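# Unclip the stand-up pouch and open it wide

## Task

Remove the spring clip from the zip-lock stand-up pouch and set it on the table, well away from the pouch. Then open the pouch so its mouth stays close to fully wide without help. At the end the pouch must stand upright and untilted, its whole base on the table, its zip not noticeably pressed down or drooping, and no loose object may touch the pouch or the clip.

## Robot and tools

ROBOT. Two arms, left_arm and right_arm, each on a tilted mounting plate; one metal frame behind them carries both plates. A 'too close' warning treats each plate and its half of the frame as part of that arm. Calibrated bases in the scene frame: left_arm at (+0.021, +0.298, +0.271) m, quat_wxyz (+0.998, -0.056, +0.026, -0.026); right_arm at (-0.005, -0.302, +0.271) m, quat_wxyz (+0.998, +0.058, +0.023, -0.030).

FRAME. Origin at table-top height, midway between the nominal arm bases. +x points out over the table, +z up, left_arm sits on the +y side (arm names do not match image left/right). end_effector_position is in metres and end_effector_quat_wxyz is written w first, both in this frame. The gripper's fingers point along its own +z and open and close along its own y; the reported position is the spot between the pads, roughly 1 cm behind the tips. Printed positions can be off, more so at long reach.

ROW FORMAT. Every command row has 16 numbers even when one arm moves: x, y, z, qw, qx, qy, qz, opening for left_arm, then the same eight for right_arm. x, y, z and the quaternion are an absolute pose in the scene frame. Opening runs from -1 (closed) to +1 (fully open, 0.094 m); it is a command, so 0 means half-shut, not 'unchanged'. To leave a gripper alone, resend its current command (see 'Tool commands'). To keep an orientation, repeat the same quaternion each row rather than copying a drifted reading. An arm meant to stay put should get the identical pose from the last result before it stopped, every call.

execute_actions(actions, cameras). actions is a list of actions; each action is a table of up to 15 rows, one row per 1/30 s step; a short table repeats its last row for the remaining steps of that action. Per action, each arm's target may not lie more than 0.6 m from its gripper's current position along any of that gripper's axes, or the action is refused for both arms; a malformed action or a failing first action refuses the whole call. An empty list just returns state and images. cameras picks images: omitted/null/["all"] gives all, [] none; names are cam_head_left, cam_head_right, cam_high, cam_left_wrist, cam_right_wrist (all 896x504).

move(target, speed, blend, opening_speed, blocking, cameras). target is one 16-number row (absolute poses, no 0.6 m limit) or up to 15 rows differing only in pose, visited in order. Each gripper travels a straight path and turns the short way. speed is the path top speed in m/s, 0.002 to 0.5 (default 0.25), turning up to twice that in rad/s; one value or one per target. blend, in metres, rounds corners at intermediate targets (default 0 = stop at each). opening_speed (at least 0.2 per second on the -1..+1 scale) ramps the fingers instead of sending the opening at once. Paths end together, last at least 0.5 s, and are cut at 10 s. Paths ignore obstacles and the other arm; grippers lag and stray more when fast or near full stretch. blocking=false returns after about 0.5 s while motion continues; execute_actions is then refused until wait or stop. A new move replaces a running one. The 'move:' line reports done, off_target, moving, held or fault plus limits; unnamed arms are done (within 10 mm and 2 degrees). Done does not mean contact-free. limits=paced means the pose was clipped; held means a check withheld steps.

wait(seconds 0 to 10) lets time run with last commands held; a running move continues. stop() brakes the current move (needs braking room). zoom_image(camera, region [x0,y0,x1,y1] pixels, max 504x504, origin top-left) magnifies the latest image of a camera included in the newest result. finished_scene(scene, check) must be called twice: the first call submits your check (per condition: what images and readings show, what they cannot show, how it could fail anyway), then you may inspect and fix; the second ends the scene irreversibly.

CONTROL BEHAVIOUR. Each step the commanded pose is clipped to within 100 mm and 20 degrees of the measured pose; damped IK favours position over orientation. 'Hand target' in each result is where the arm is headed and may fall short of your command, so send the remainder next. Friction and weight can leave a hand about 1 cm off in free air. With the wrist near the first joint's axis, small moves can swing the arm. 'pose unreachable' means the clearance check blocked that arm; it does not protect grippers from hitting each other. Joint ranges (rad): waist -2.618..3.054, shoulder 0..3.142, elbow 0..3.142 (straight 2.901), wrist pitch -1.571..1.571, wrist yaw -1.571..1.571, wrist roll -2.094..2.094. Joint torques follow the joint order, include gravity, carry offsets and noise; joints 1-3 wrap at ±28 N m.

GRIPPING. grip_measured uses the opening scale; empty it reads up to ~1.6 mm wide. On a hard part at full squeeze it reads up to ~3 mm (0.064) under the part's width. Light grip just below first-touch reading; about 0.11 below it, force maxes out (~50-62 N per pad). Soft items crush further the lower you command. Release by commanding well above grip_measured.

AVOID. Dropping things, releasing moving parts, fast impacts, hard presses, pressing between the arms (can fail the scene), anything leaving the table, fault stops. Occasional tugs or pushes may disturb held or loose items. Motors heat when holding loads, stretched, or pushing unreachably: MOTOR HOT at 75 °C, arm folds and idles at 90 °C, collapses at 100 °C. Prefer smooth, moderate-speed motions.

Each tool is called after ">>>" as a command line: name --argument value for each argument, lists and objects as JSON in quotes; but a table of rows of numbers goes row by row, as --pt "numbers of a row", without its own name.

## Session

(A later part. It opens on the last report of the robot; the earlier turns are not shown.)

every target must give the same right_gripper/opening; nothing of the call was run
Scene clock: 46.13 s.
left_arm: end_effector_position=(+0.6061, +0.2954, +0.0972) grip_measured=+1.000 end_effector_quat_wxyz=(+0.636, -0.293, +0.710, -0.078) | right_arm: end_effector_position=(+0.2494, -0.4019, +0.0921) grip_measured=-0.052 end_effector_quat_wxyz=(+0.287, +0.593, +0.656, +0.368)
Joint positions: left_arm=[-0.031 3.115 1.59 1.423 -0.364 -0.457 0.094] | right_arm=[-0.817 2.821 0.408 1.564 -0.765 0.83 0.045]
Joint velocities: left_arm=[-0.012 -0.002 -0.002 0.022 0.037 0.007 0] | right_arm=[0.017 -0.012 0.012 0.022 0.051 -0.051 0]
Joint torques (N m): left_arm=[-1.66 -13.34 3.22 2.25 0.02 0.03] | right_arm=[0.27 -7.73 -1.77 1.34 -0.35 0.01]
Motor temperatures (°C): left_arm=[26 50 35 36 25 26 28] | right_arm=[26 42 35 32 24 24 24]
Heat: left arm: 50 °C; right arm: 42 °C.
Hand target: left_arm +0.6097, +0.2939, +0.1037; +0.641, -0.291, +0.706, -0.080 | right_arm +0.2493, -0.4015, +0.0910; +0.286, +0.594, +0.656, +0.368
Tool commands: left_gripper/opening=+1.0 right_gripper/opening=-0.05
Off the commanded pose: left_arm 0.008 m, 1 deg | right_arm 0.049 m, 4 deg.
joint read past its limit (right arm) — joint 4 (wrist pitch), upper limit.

>>> move --pt "0.6097 0.2939 0.1037 0.641 -0.291 0.706 -0.080 1 0.28 -0.38 0.24 0.32 0.59 0.645 0.367 -0.05" --pt "0.6097 0.2939 0.1037 0.641 -0.291 0.706 -0.080 1 0.30 -0.22 0.44 0.25 0.06 0.966 -0.01 -0.05" --pt "0.6097 0.2939 0.1037 0.641 -0.291 0.706 -0.080 1 0.29 0.03 0.45 0.174 0.069 0.982 -0.012 -0.05" --speed 0.18 --blend 0.04

Scene clock: 54.17 s.
left_arm: end_effector_position=(+0.6061, +0.2954, +0.0972) grip_measured=+1.000 end_effector_quat_wxyz=(+0.636, -0.293, +0.710, -0.078) | right_arm: end_effector_position=(+0.2820, +0.0291, +0.4585) grip_measured=-0.052 end_effector_quat_wxyz=(+0.180, +0.068, +0.981, -0.008)
Joint positions: left_arm=[-0.031 3.115 1.59 1.423 -0.364 -0.457 0.094] | right_arm=[1.122 2.238 2.261 -1.525 0.427 1.165 0.045]
Joint velocities: left_arm=[-0.002 0.027 0.002 -0.051 0.051 -0.007 0] | right_arm=[-0.007 0.002 -0.037 -0.037 -0.095 0.007 0]
Joint torques (N m): left_arm=[-1.7 -13.33 3.26 2.24 0.02 0.02] | right_arm=[1.05 -10.92 8.49 0.37 0.17 0.07]
Motor temperatures (°C): left_arm=[26 51 35 36 25 26 28] | right_arm=[26 41 36 32 24 24 24]
Heat: left arm: 51 °C; right arm: 41 °C.
Hand target: left_arm +0.6097, +0.2939, +0.1037; +0.641, -0.291, +0.706, -0.080 | right_arm +0.2821, +0.0312, +0.4548; +0.177, +0.068, +0.982, -0.013
Off the commanded pose: left_arm 0.008 m, 1 deg | right_arm 0.012 m, 1 deg.
move: off_target (right_arm)

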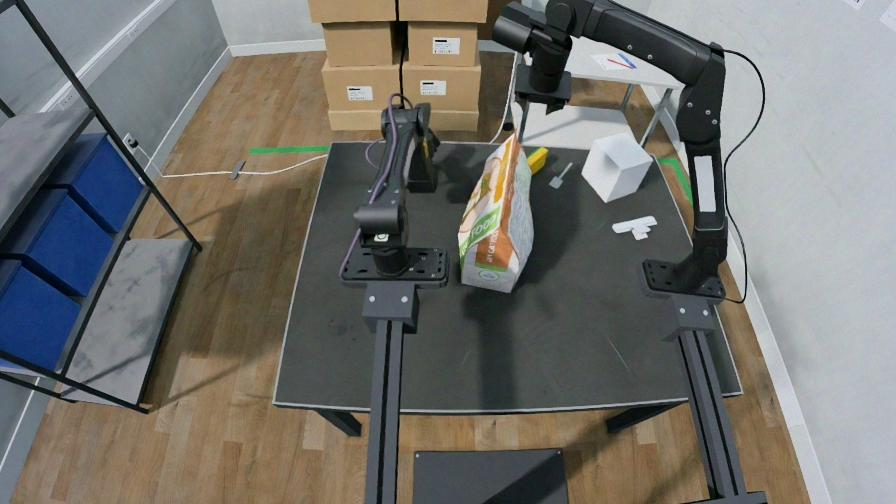

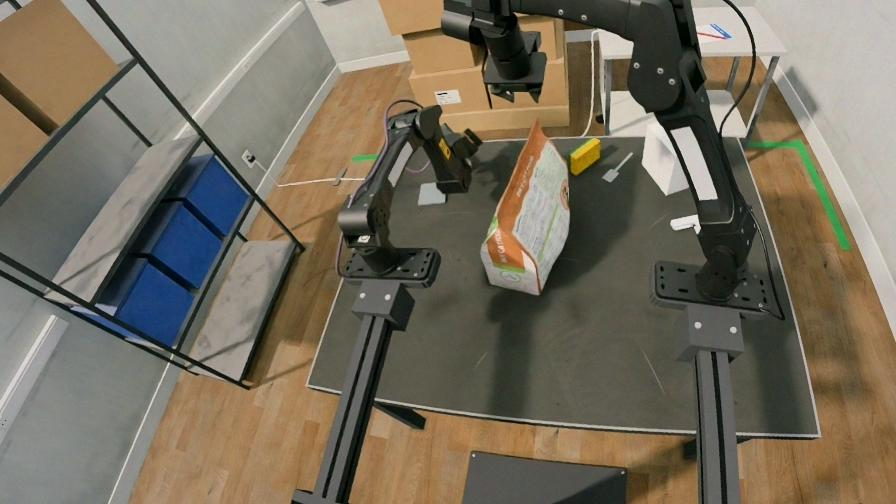

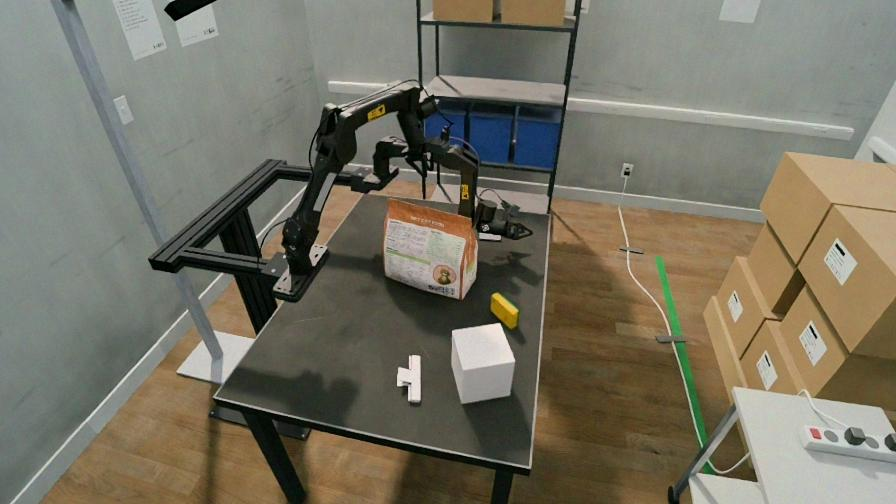

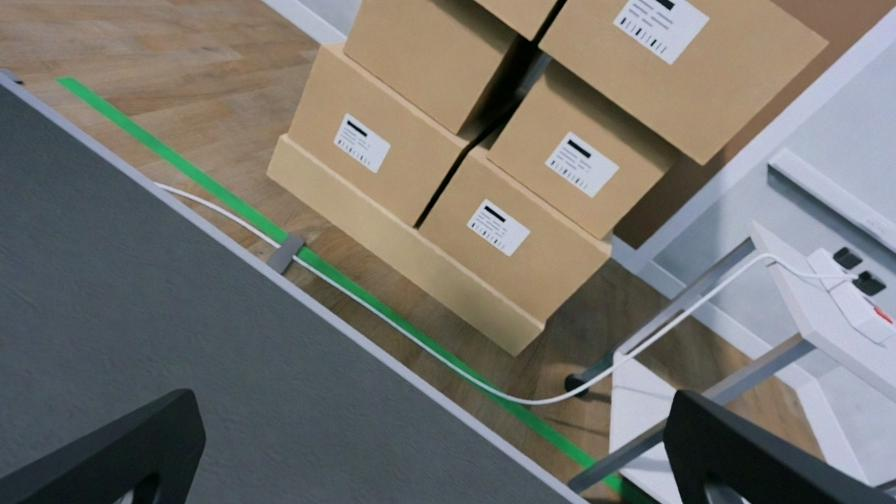

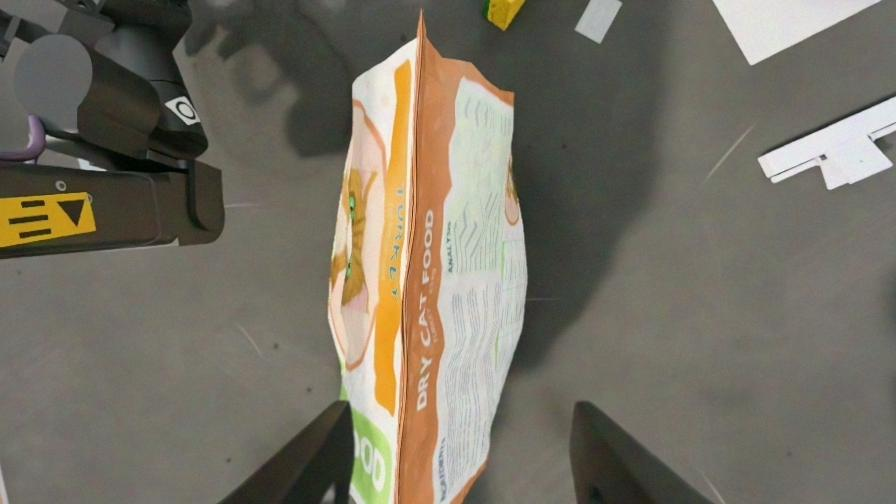

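>>> zoom_image --camera "cam_right_wrist" --region '[320, 0, 540, 504]'

>>> move --target '[0.6097,0.2939,0.1037,0.641,-0.291,0.706,-0.080,1,0.32,0.036,0.40,0.174,0.069,0.982,-0.012,-0.66]' --speed 0.1

>>> zoom_image --camera "cam_right_wrist" --region '[270, 100, 620, 504]'

Scaled by 1.000.

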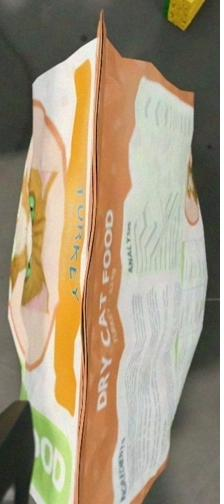

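Scene clock: 56.33 s.
left_arm: end_effector_position=(+0.6061, +0.2954, +0.0972) grip_measured=+1.000 end_effector_quat_wxyz=(+0.636, -0.293, +0.710, -0.078) | right_arm: end_effector_position=(+0.3197, +0.0353, +0.4102) grip_measured=-0.658 end_effector_quat_wxyz=(+0.178, +0.073, +0.981, -0.005)
Joint positions: left_arm=[-0.031 3.115 1.59 1.423 -0.364 -0.457 0.094] | right_arm=[1.044 2.294 2.165 -1.337 0.414 1.09 0.016]
Joint velocities: left_arm=[-0.002 -0.012 -0.002 -0.037 -0.11 -0.037 0] | right_arm=[0.012 -0.002 0.007 -0.022 -0.022 -0.095 0]
Joint torques (N m): left_arm=[-1.69 -13.33 3.22 2.25 0.02 0.03] | right_arm=[0.95 -12.11 6.13 0.68 0.15 -0.03]
Motor temperatures (°C): left_arm=[26 51 35 36 25 26 28] | right_arm=[26 42 36 32 24 24 24]
Heat: left arm: 51 °C; right arm: 42 °C.
Hand target: left_arm +0.6097, +0.2939, +0.1037; +0.641, -0.291, +0.706, -0.080 | right_arm +0.3199, +0.0367, +0.4000; +0.174, +0.069, +0.982, -0.012
Off the commanded pose: left_arm 0.008 m, 1 deg | right_arm 0.010 m, 1 deg.
move: done

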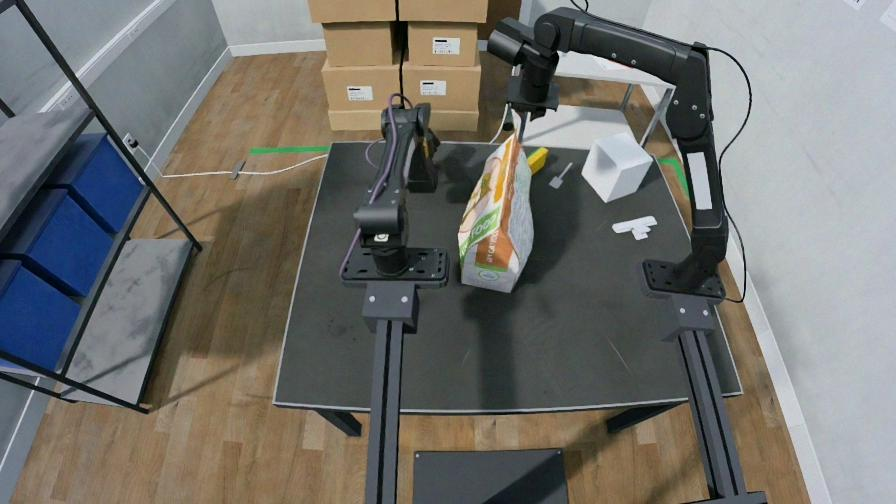

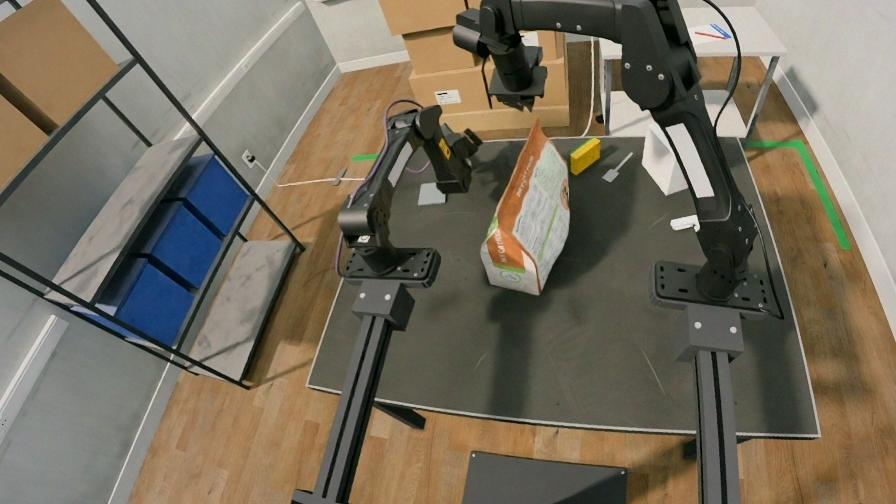

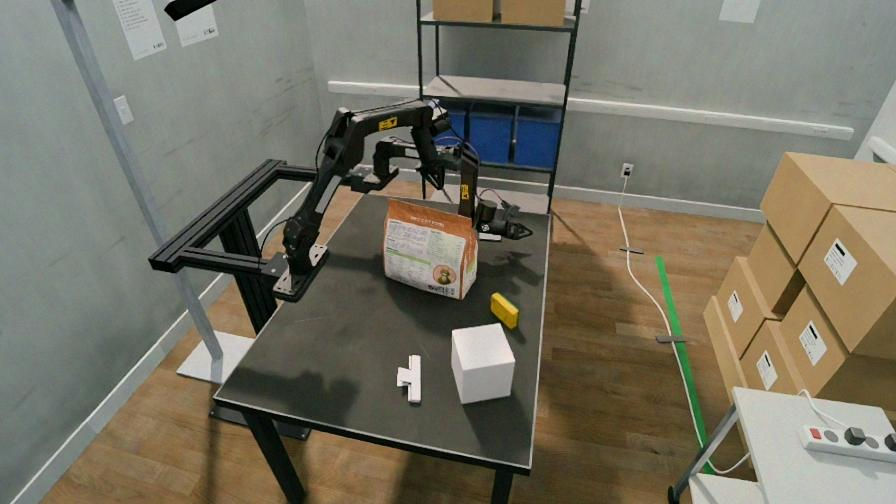

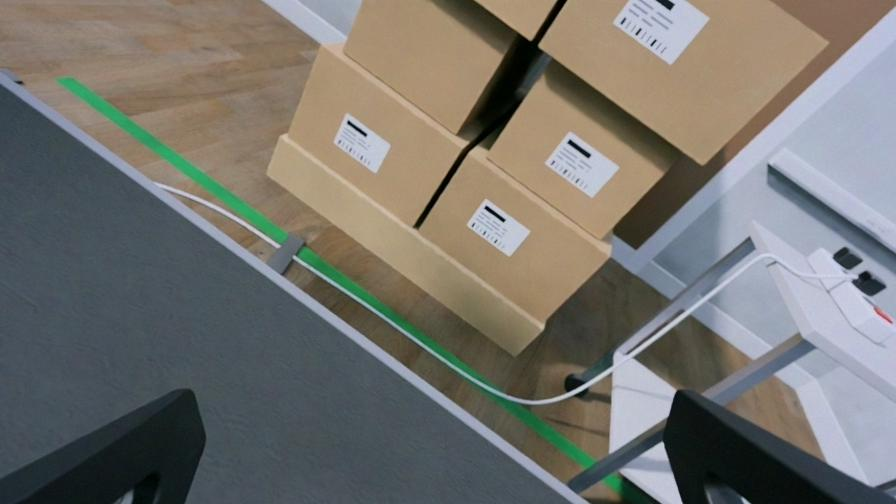

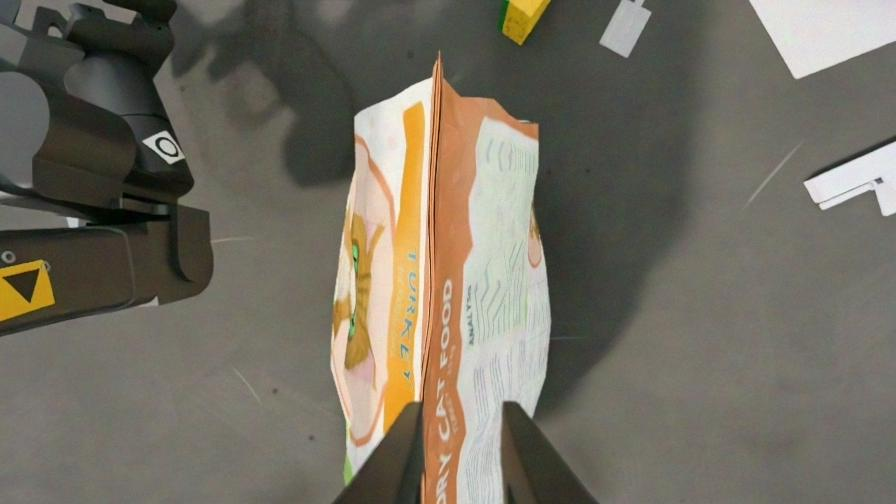

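Scaled by 1.248 from the camera's 896x504 image, which has a finer 1280x720 frame.

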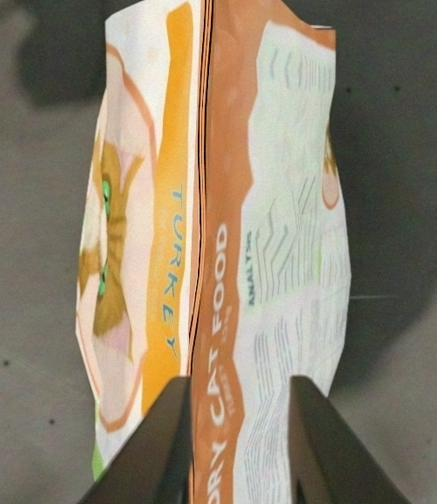

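>>> move --target '[0.6097,0.2939,0.1037,0.641,-0.291,0.706,-0.080,1,0.32,0.0337,0.315,0.174,0.069,0.982,-0.012,-0.66]' --speed 0.06 --cameras '["cam_right_wrist"]'

>>> zoom_image --camera "cam_right_wrist" --region '[340, 250, 590, 504]'

Scene clock: 59.10 s.
left_arm: end_effector_position=(+0.6061, +0.2954, +0.0972) grip_measured=+1.000 end_effector_quat_wxyz=(+0.636, -0.293, +0.710, -0.078) | right_arm: end_effector_position=(+0.3203, +0.0360, +0.3229) grip_measured=-0.658 end_effector_quat_wxyz=(+0.177, +0.071, +0.982, -0.006)
Joint positions: left_arm=[-0.031 3.115 1.59 1.423 -0.364 -0.457 0.094] | right_arm=[1.024 2.294 1.819 -0.985 0.412 1.065 0.016]
Joint velocities: left_arm=[0.007 -0.002 -0.007 0.022 -0.051 -0.007 0] | right_arm=[-0.007 -0.007 -0.002 0.007 -0.081 -0.066 -0.001]
Joint torques (N m): left_arm=[-1.7 -13.34 3.23 2.24 0.02 0.03] | right_arm=[0.72 -12.75 5.96 0.71 0.16 -0.02]
Motor temperatures (°C): left_arm=[26 51 35 36 25 26 28] | right_arm=[26 44 36 31 24 24 24]
Heat: left arm: 51 °C; right arm: 44 °C.
Hand target: left_arm +0.6097, +0.2939, +0.1037; +0.641, -0.291, +0.706, -0.080 | right_arm +0.3204, +0.0342, +0.3150; +0.174, +0.069, +0.982, -0.012
Off the commanded pose: left_arm 0.008 m, 1 deg | right_arm 0.008 m, 1 deg.
move: done
Images, in order (width x height): cam_right_wrist 896x504.

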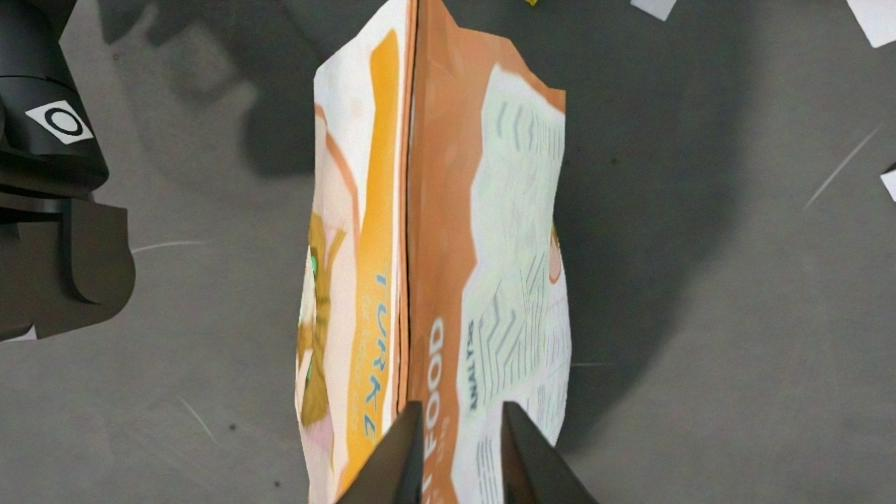

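Scaled by 1.984 from the camera's 896x504 image, which has a finer 1280x720 frame.

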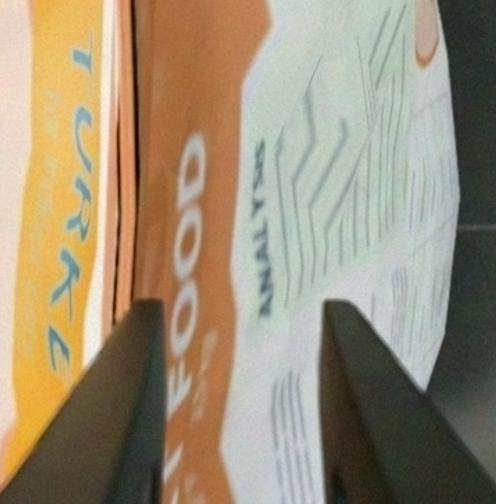

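>>> move --target '[0.6097,0.2939,0.1037,0.641,-0.291,0.706,-0.080,1,0.32,0.0405,0.326,0.174,0.069,0.982,-0.012,-0.66]' --speed 0.06 --cameras '["cam_right_wrist"]'

>>> zoom_image --camera "cam_right_wrist" --region '[340, 250, 590, 504]'

Scene clock: 60.60 s.
left_arm: end_effector_position=(+0.6061, +0.2954, +0.0972) grip_measured=+1.000 end_effector_quat_wxyz=(+0.636, -0.293, +0.710, -0.078) | right_arm: end_effector_position=(+0.3218, +0.0367, +0.3312) grip_measured=-0.658 end_effector_quat_wxyz=(+0.177, +0.072, +0.981, -0.006)
Joint positions: left_arm=[-0.031 3.115 1.59 1.423 -0.364 -0.457 0.094] | right_arm=[1.024 2.294 1.852 -1.018 0.412 1.067 0.016]
Joint velocities: left_arm=[0.002 -0.032 -0.012 0.007 -0.007 -0.11 0] | right_arm=[-0.012 0.002 -0.012 -0.022 -0.037 -0.066 0]
Joint torques (N m): left_arm=[-1.72 -13.35 3.23 2.24 0.02 0.03] | right_arm=[1.58 -11.73 8.79 0.44 0.17 0.07]
Motor temperatures (°C): left_arm=[26 51 35 36 25 26 28] | right_arm=[26 45 36 31 24 24 24]
Heat: left arm: 51 °C; right arm: 45 °C.
Hand target: left_arm +0.6097, +0.2939, +0.1037; +0.641, -0.291, +0.706, -0.080 | right_arm +0.3198, +0.0403, +0.3260; +0.174, +0.069, +0.982, -0.012
Off the commanded pose: left_arm 0.008 m, 1 deg | right_arm 0.007 m, 1 deg.
move: done
Images, in order (width x height): cam_right_wrist 896x504.

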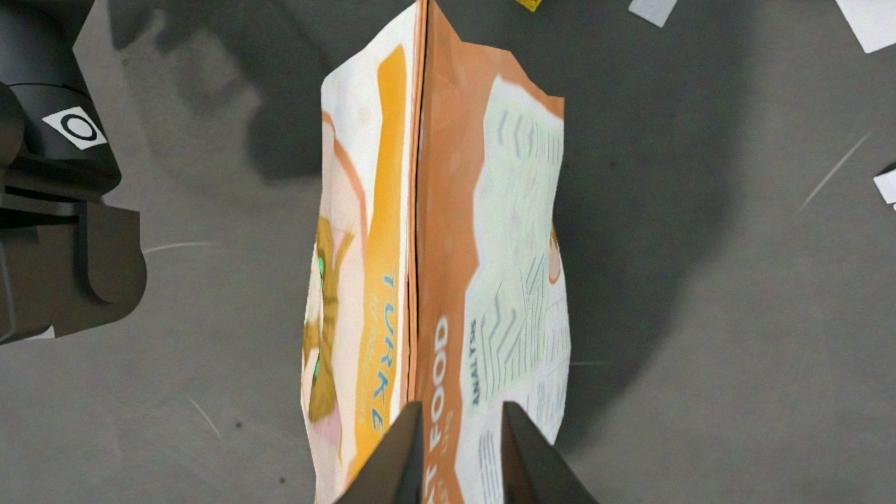

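Scaled by 1.984 from the camera's 896x504 image, which has a finer 1280x720 frame.

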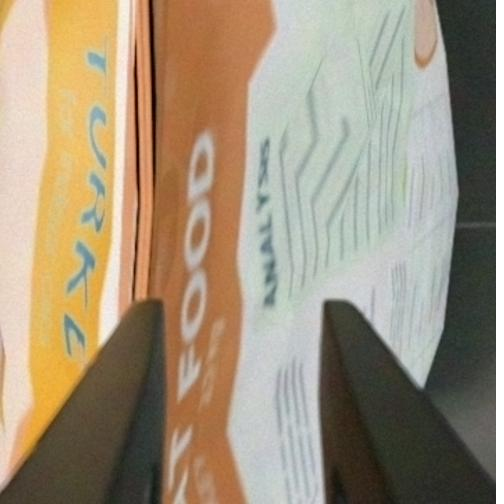

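>>> move --target '[0.6097,0.2939,0.1037,0.641,-0.291,0.706,-0.080,1,0.318,0.0425,0.315,0.174,0.069,0.982,-0.012,-0.66]' --speed 0.05 --cameras '["cam_right_wrist"]'

>>> zoom_image --camera "cam_right_wrist" --region '[340, 250, 590, 504]'

Scene clock: 61.77 s.
left_arm: end_effector_position=(+0.6061, +0.2954, +0.0972) grip_measured=+1.000 end_effector_quat_wxyz=(+0.636, -0.293, +0.710, -0.078) | right_arm: end_effector_position=(+0.3226, +0.0388, +0.3262) grip_measured=-0.658 end_effector_quat_wxyz=(+0.178, +0.074, +0.981, -0.005)
Joint positions: left_arm=[-0.031 3.115 1.59 1.423 -0.364 -0.457 0.094] | right_arm=[1.024 2.306 1.852 -1.005 0.412 1.071 0.016]
Joint velocities: left_arm=[0.007 -0.017 0.002 0.022 0.051 0.022 0] | right_arm=[-0.012 -0.002 0.017 -0.022 0.007 0.007 0]
Joint torques (N m): left_arm=[-1.68 -13.33 3.23 2.24 0.03 0.03] | right_arm=[1.87 -11.95 6.34 0.71 0.18 0.07]
Motor temperatures (°C): left_arm=[26 51 35 36 25 26 28] | right_arm=[26 45 36 31 24 24 24]
Heat: left arm: 51 °C; right arm: 45 °C.
Hand target: left_arm +0.6097, +0.2939, +0.1037; +0.641, -0.291, +0.706, -0.080 | right_arm +0.3178, +0.0422, +0.3151; +0.174, +0.069, +0.982, -0.012
Off the commanded pose: left_arm 0.008 m, 1 deg | right_arm 0.013 m, 1 deg.
move: off_target (right_arm)
Images, in order (width x height): cam_right_wrist 896x504.

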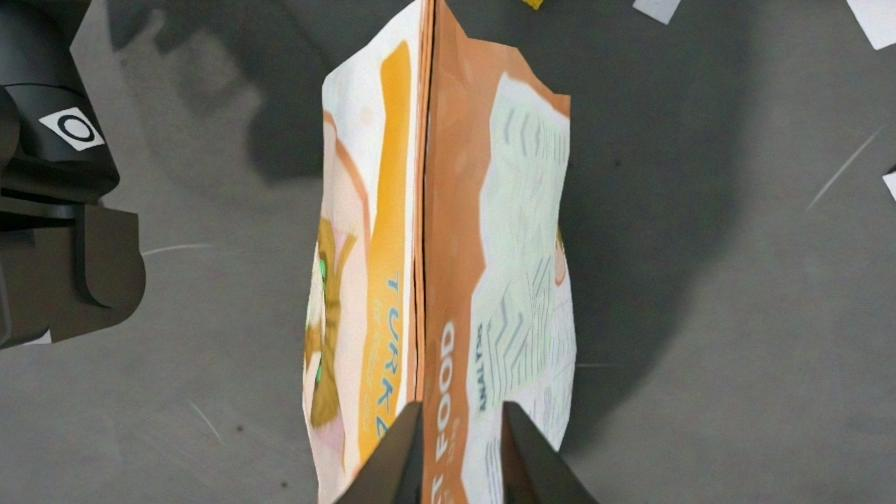

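Scaled by 1.984 from the camera's 896x504 image, which has a finer 1280x720 frame.

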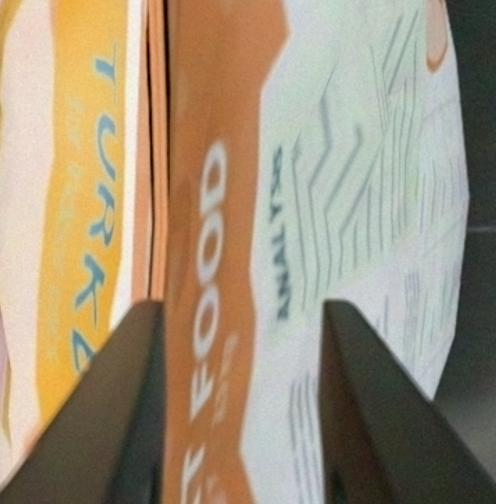

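>>> zoom_image --camera "cam_right_wrist" --region '[390, 0, 460, 60]'

>>> zoom_image --camera "cam_right_wrist" --region '[380, 340, 460, 410]'

Scaled by 7.200 from the camera's 896x504 image, which has a finer 1280x720 frame.

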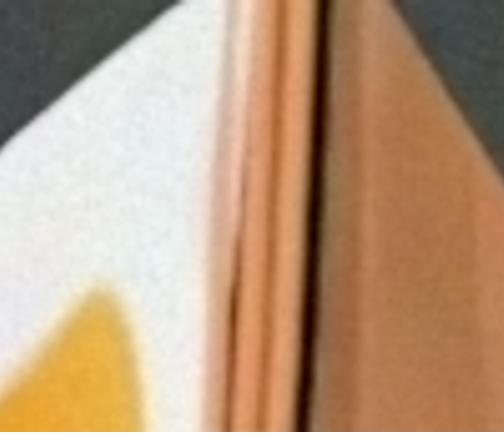

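Scaled by 6.300 from the camera's 896x504 image, which has a finer 1280x720 frame.

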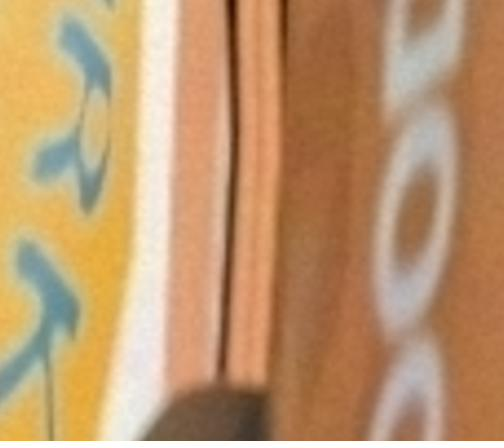

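>>> zoom_image --camera "cam_right_wrist" --region '[400, 200, 460, 300]'

>>> move --target '[0.6097,0.2939,0.1037,0.641,-0.291,0.706,-0.080,1,0.38,0.03,0.37,0.174,0.069,0.982,-0.012,-0.66]' --speed 0.1

>>> zoom_image --camera "cam_head_left" --region '[450, 90, 570, 300]'

>>> zoom_image --camera "cam_head_right" --region '[470, 110, 590, 300]'

>>> zoom_image --camera "cam_right_wrist" --region '[390, 250, 490, 400]'

Scaled by 5.040 from the camera's 896x504 image, which has a finer 1280x720 frame.

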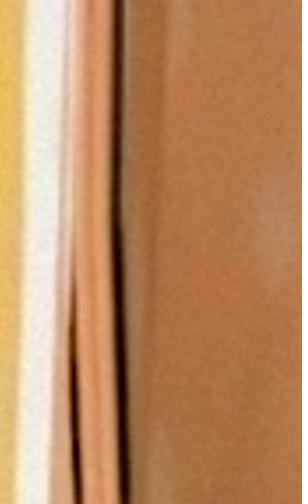

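Scene clock: 65.37 s.
left_arm: end_effector_position=(+0.6061, +0.2954, +0.0972) grip_measured=+1.000 end_effector_quat_wxyz=(+0.636, -0.293, +0.710, -0.078) | right_arm: end_effector_position=(+0.3791, +0.0283, +0.3755) grip_measured=-0.658 end_effector_quat_wxyz=(+0.178, +0.073, +0.981, -0.006)
Joint positions: left_arm=[-0.031 3.115 1.59 1.423 -0.364 -0.457 0.094] | right_arm=[0.927 2.424 2.266 -1.26 0.402 0.964 0.016]
Joint velocities: left_arm=[0.012 -0.017 -0.002 0.007 0.022 -0.066 0] | right_arm=[-0.007 -0.007 -0.012 0.022 -0.037 0.037 0]
Joint torques (N m): left_arm=[-1.68 -13.33 3.23 2.25 0.03 0.02] | right_arm=[1.2 -12.81 9.1 0.52 0.13 -0.03]
Motor temperatures (°C): left_arm=[26 51 35 36 25 26 28] | right_arm=[26 46 36 31 24 24 24]
Heat: left arm: 51 °C; right arm: 46 °C.
Hand target: left_arm +0.6097, +0.2939, +0.1037; +0.641, -0.291, +0.706, -0.080 | right_arm +0.3796, +0.0302, +0.3699; +0.174, +0.069, +0.982, -0.012
Off the commanded pose: left_arm 0.008 m, 1 deg | right_arm 0.006 m, 1 deg.
move: done

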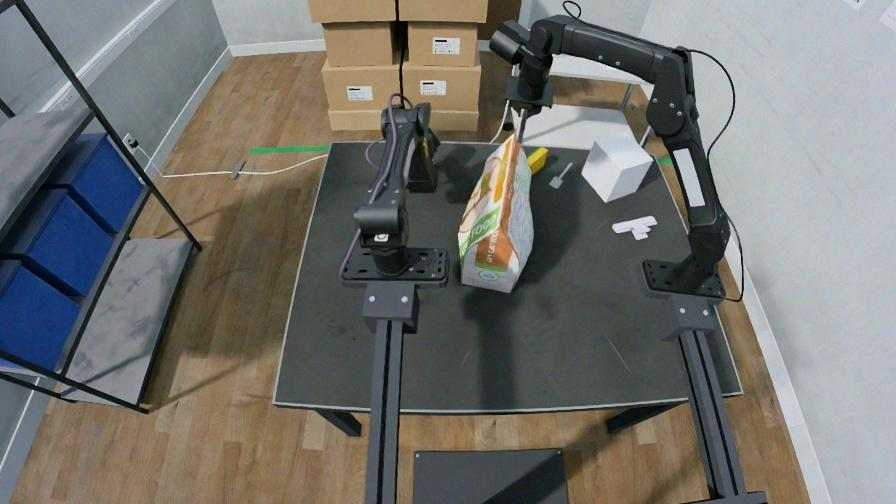

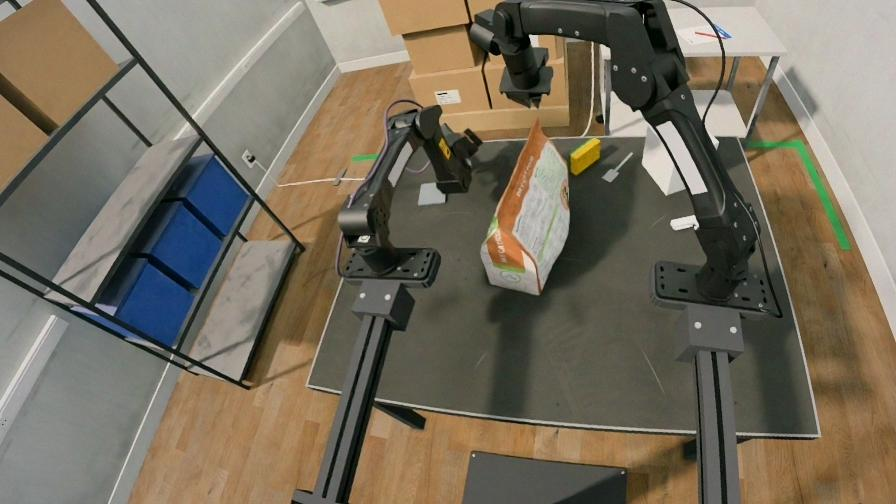

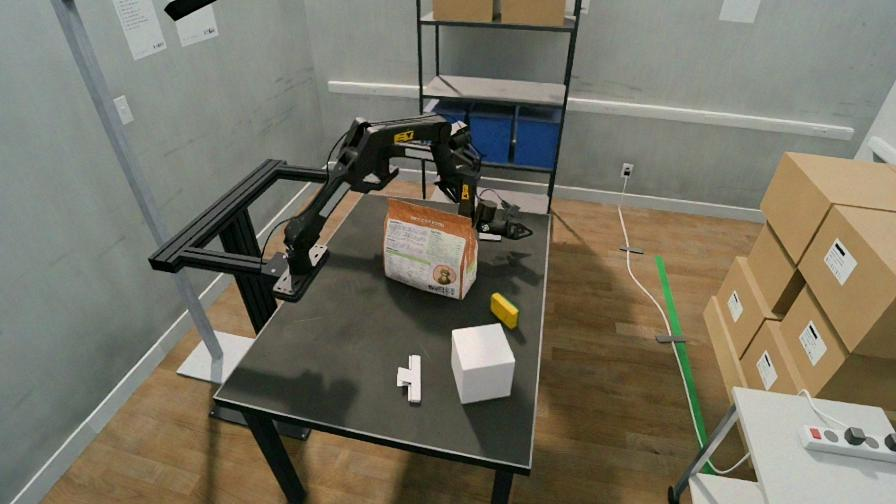

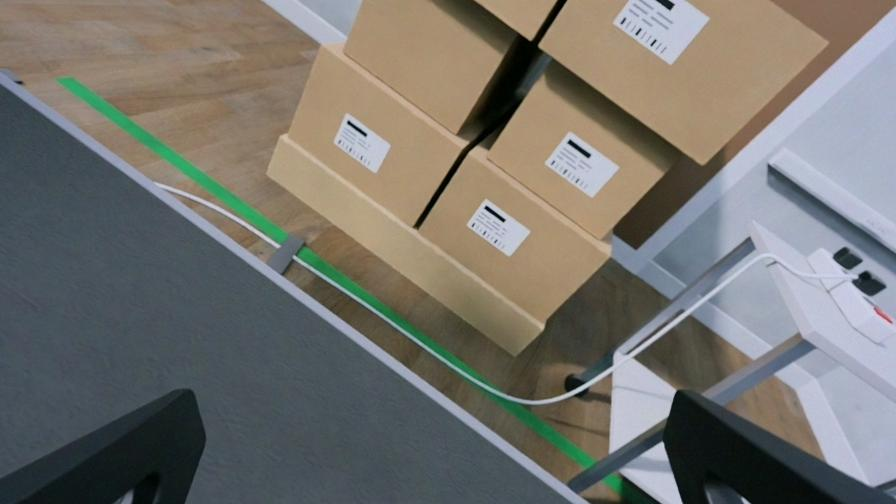

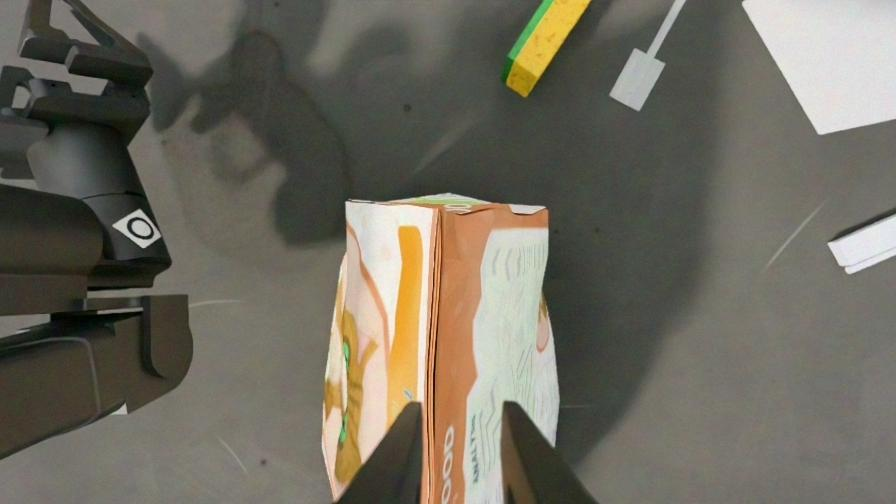

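Scaled by 2.400 from the camera's 896x504 image, which has a finer 1280x720 frame.

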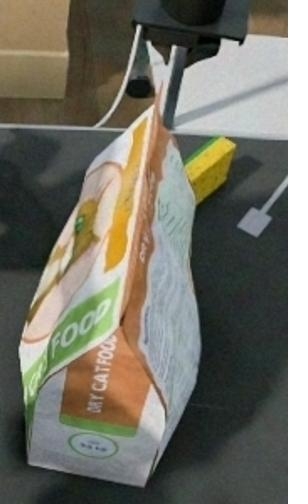

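Scaled by 2.653 from the camera's 896x504 image, which has a finer 1280x720 frame.

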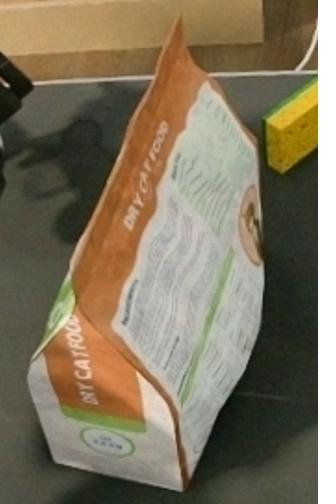

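Scaled by 3.360 from the camera's 896x504 image, which has a finer 1280x720 frame.

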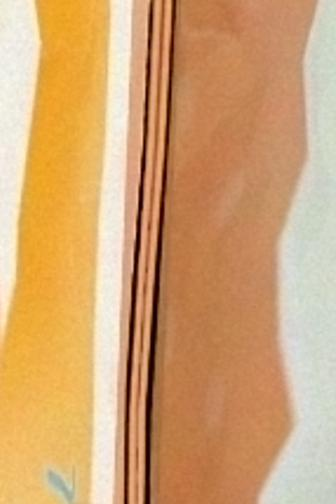

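>>> move --pt "0.6097 0.2939 0.1037 0.641 -0.291 0.706 -0.080 1 0.318 0.0405 0.35 0.174 0.069 0.982 -0.012 -0.66" --pt "0.6097 0.2939 0.1037 0.641 -0.291 0.706 -0.080 1 0.318 0.0415 0.318 0.174 0.069 0.982 -0.012 -0.66" --speed '[0.08,0.05]' --cameras '["cam_right_wrist"]'

>>> zoom_image --camera "cam_right_wrist" --region '[380, 340, 460, 410]'

Scene clock: 67.80 s.
left_arm: end_effector_position=(+0.6061, +0.2954, +0.0972) grip_measured=+1.000 end_effector_quat_wxyz=(+0.636, -0.293, +0.710, -0.078) | right_arm: end_effector_position=(+0.3146, +0.0417, +0.3074) grip_measured=-0.658 end_effector_quat_wxyz=(+0.162, +0.064, +0.984, -0.021)
Joint positions: left_arm=[-0.031 3.115 1.59 1.423 -0.364 -0.457 0.094] | right_arm=[1.034 2.352 1.861 -1.014 0.402 1.072 0.016]
Joint velocities: left_arm=[-0.007 -0.002 -0.002 -0.037 0.022 0.007 0] | right_arm=[0.002 0.002 -0.002 0.037 -0.081 -0.066 0.001]
Joint torques (N m): left_arm=[-1.72 -13.37 3.26 2.25 0.03 0.02] | right_arm=[1.01 -16.57 5.83 0.61 0.28 0.04]
Motor temperatures (°C): left_arm=[26 52 35 36 25 26 28] | right_arm=[26 47 36 30 24 24 24]
Heat: left arm: 52 °C; right arm: 47 °C.
Hand target: left_arm +0.6097, +0.2939, +0.1037; +0.641, -0.291, +0.706, -0.080 | right_arm +0.3182, +0.0411, +0.3181; +0.174, +0.069, +0.982, -0.012
Off the commanded pose: left_arm 0.008 m, 1 deg | right_arm 0.011 m, 2 deg.
move: off_target (right_arm)
Images, in order (width x height): cam_right_wrist 896x504.

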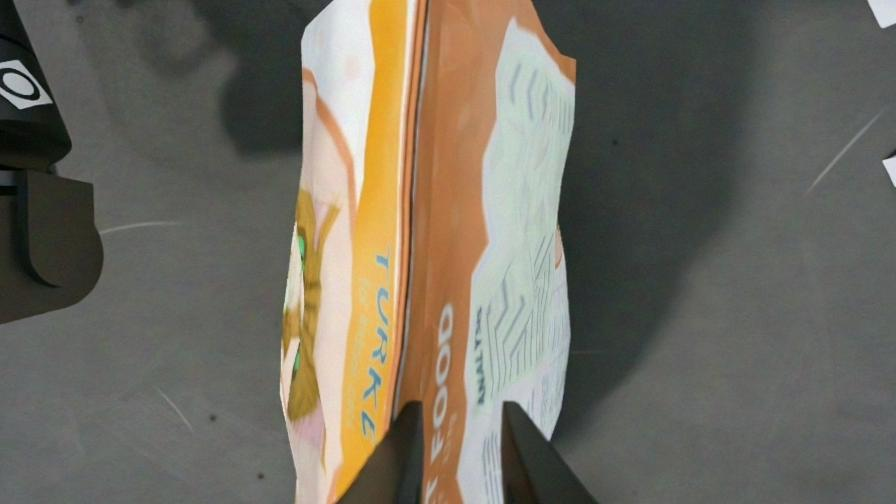

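Scaled by 6.300 from the camera's 896x504 image, which has a finer 1280x720 frame.

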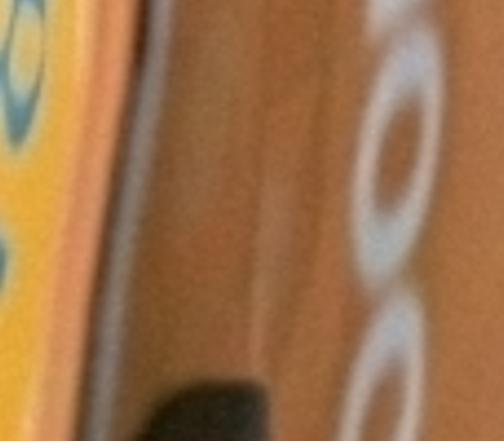

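>>> zoom_image --camera "cam_right_wrist" --region '[370, 0, 470, 140]'

>>> zoom_image --camera "cam_right_wrist" --region '[370, 200, 470, 340]'

Scaled by 3.600 from the camera's 896x504 image, which has a finer 1280x720 frame.

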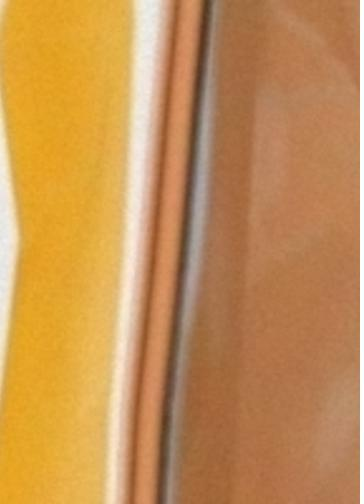

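Scaled by 3.600 from the camera's 896x504 image, which has a finer 1280x720 frame.

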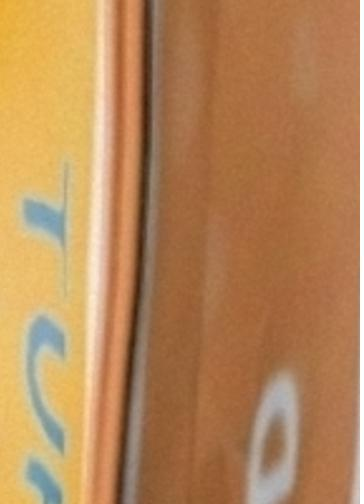

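>>> move --target '[0.6097,0.2939,0.1037,0.641,-0.291,0.706,-0.080,1,0.318,0.036,0.34,0.174,0.069,0.982,-0.012,-0.66]' --speed 0.06 --cameras '["cam_right_wrist"]'

>>> move --target '[0.6097,0.2939,0.1037,0.641,-0.291,0.706,-0.080,1,0.318,0.0455,0.325,0.174,0.069,0.982,-0.012,-0.66]' --speed 0.06 --cameras '["cam_right_wrist"]'

>>> zoom_image --camera "cam_right_wrist" --region '[370, 270, 470, 410]'

Scene clock: 70.60 s.
left_arm: end_effector_position=(+0.6061, +0.2954, +0.0972) grip_measured=+1.000 end_effector_quat_wxyz=(+0.636, -0.293, +0.710, -0.078) | right_arm: end_effector_position=(+0.3103, +0.0344, +0.3127) grip_measured=-0.658 end_effector_quat_wxyz=(+0.156, +0.061, +0.985, -0.032)
Joint positions: left_arm=[-0.031 3.115 1.59 1.423 -0.364 -0.457 0.094] | right_arm=[1.034 2.338 1.861 -1.055 0.402 1.072 0.016]
Joint velocities: left_arm=[0.007 0.012 -0.007 0.007 -0.022 0.022 0] | right_arm=[0.007 -0.012 -0.022 0.037 0.022 0.051 -0.001]
Joint torques (N m): left_arm=[-1.68 -13.34 3.22 2.25 0.03 0.03] | right_arm=[0.91 -18.11 8.55 0.3 0.27 0.04]
Motor temperatures (°C): left_arm=[26 52 35 36 25 26 28] | right_arm=[26 48 36 30 24 24 24]
Heat: left arm: 52 °C; right arm: 48 °C.
Hand target: left_arm +0.6097, +0.2939, +0.1037; +0.641, -0.291, +0.706, -0.080 | right_arm +0.3177, +0.0356, +0.3394; +0.174, +0.069, +0.982, -0.012
Off the commanded pose: left_arm 0.008 m, 1 deg | right_arm 0.028 m, 3 deg.
move: off_target (right_arm)
Images, in order (width x height): cam_right_wrist 896x504.

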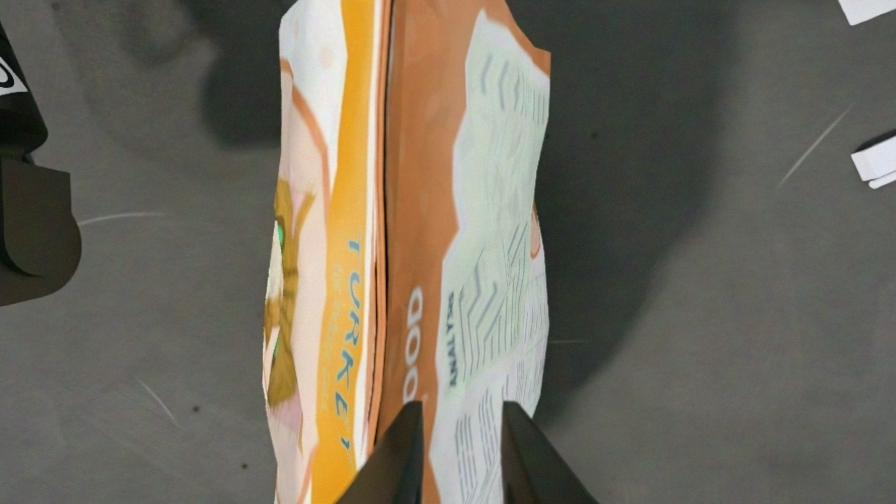

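Scene clock: 71.37 s.
left_arm: end_effector_position=(+0.6061, +0.2954, +0.0972) grip_measured=+1.000 end_effector_quat_wxyz=(+0.636, -0.293, +0.710, -0.078) | right_arm: end_effector_position=(+0.3131, +0.0378, +0.3162) grip_measured=-0.658 end_effector_quat_wxyz=(+0.160, +0.065, +0.985, -0.024)
Joint positions: left_arm=[-0.031 3.115 1.59 1.423 -0.364 -0.457 0.094] | right_arm=[1.034 2.338 1.873 -1.05 0.402 1.078 0.016]
Joint velocities: left_arm=[0.002 0.012 0.002 -0.037 -0.007 -0.007 0] | right_arm=[-0.017 -0.002 0.002 -0.037 -0.007 0.007 0]
Joint torques (N m): left_arm=[-1.7 -13.35 3.23 2.26 0.03 0.03] | right_arm=[1.62 -14.27 8.76 0.58 0.28 0.08]
Motor temperatures (°C): left_arm=[26 52 35 36 25 26 28] | right_arm=[26 48 36 30 24 24 24]
Heat: left arm: 52 °C; right arm: 48 °C.
Hand target: left_arm +0.6097, +0.2939, +0.1037; +0.641, -0.291, +0.706, -0.080 | right_arm +0.3175, +0.0453, +0.3251; +0.174, +0.069, +0.982, -0.012
Off the commanded pose: left_arm 0.008 m, 1 deg | right_arm 0.013 m, 2 deg.
move: off_target (right_arm)
Images, in order (width x height): cam_right_wrist 896x504.

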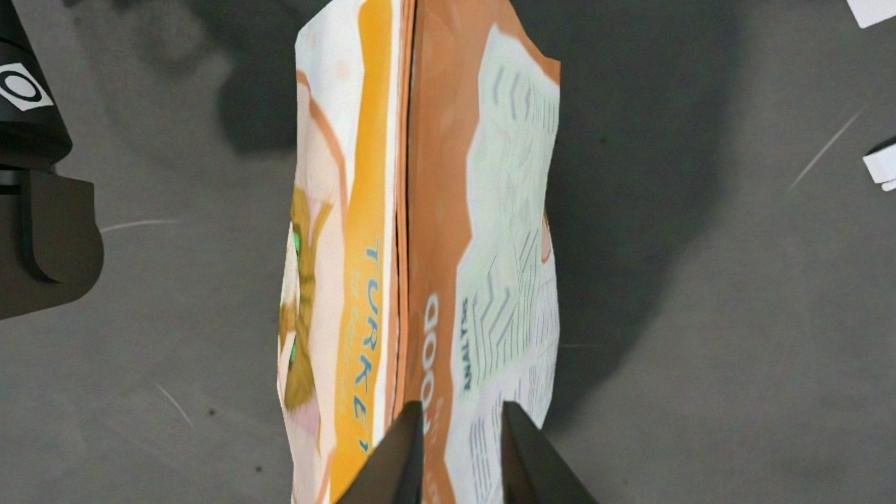

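Scaled by 3.600 from the camera's 896x504 image, which has a finer 1280x720 frame.

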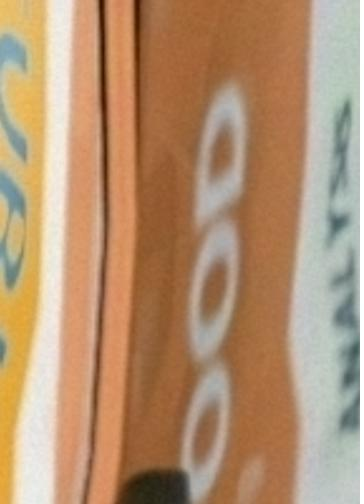

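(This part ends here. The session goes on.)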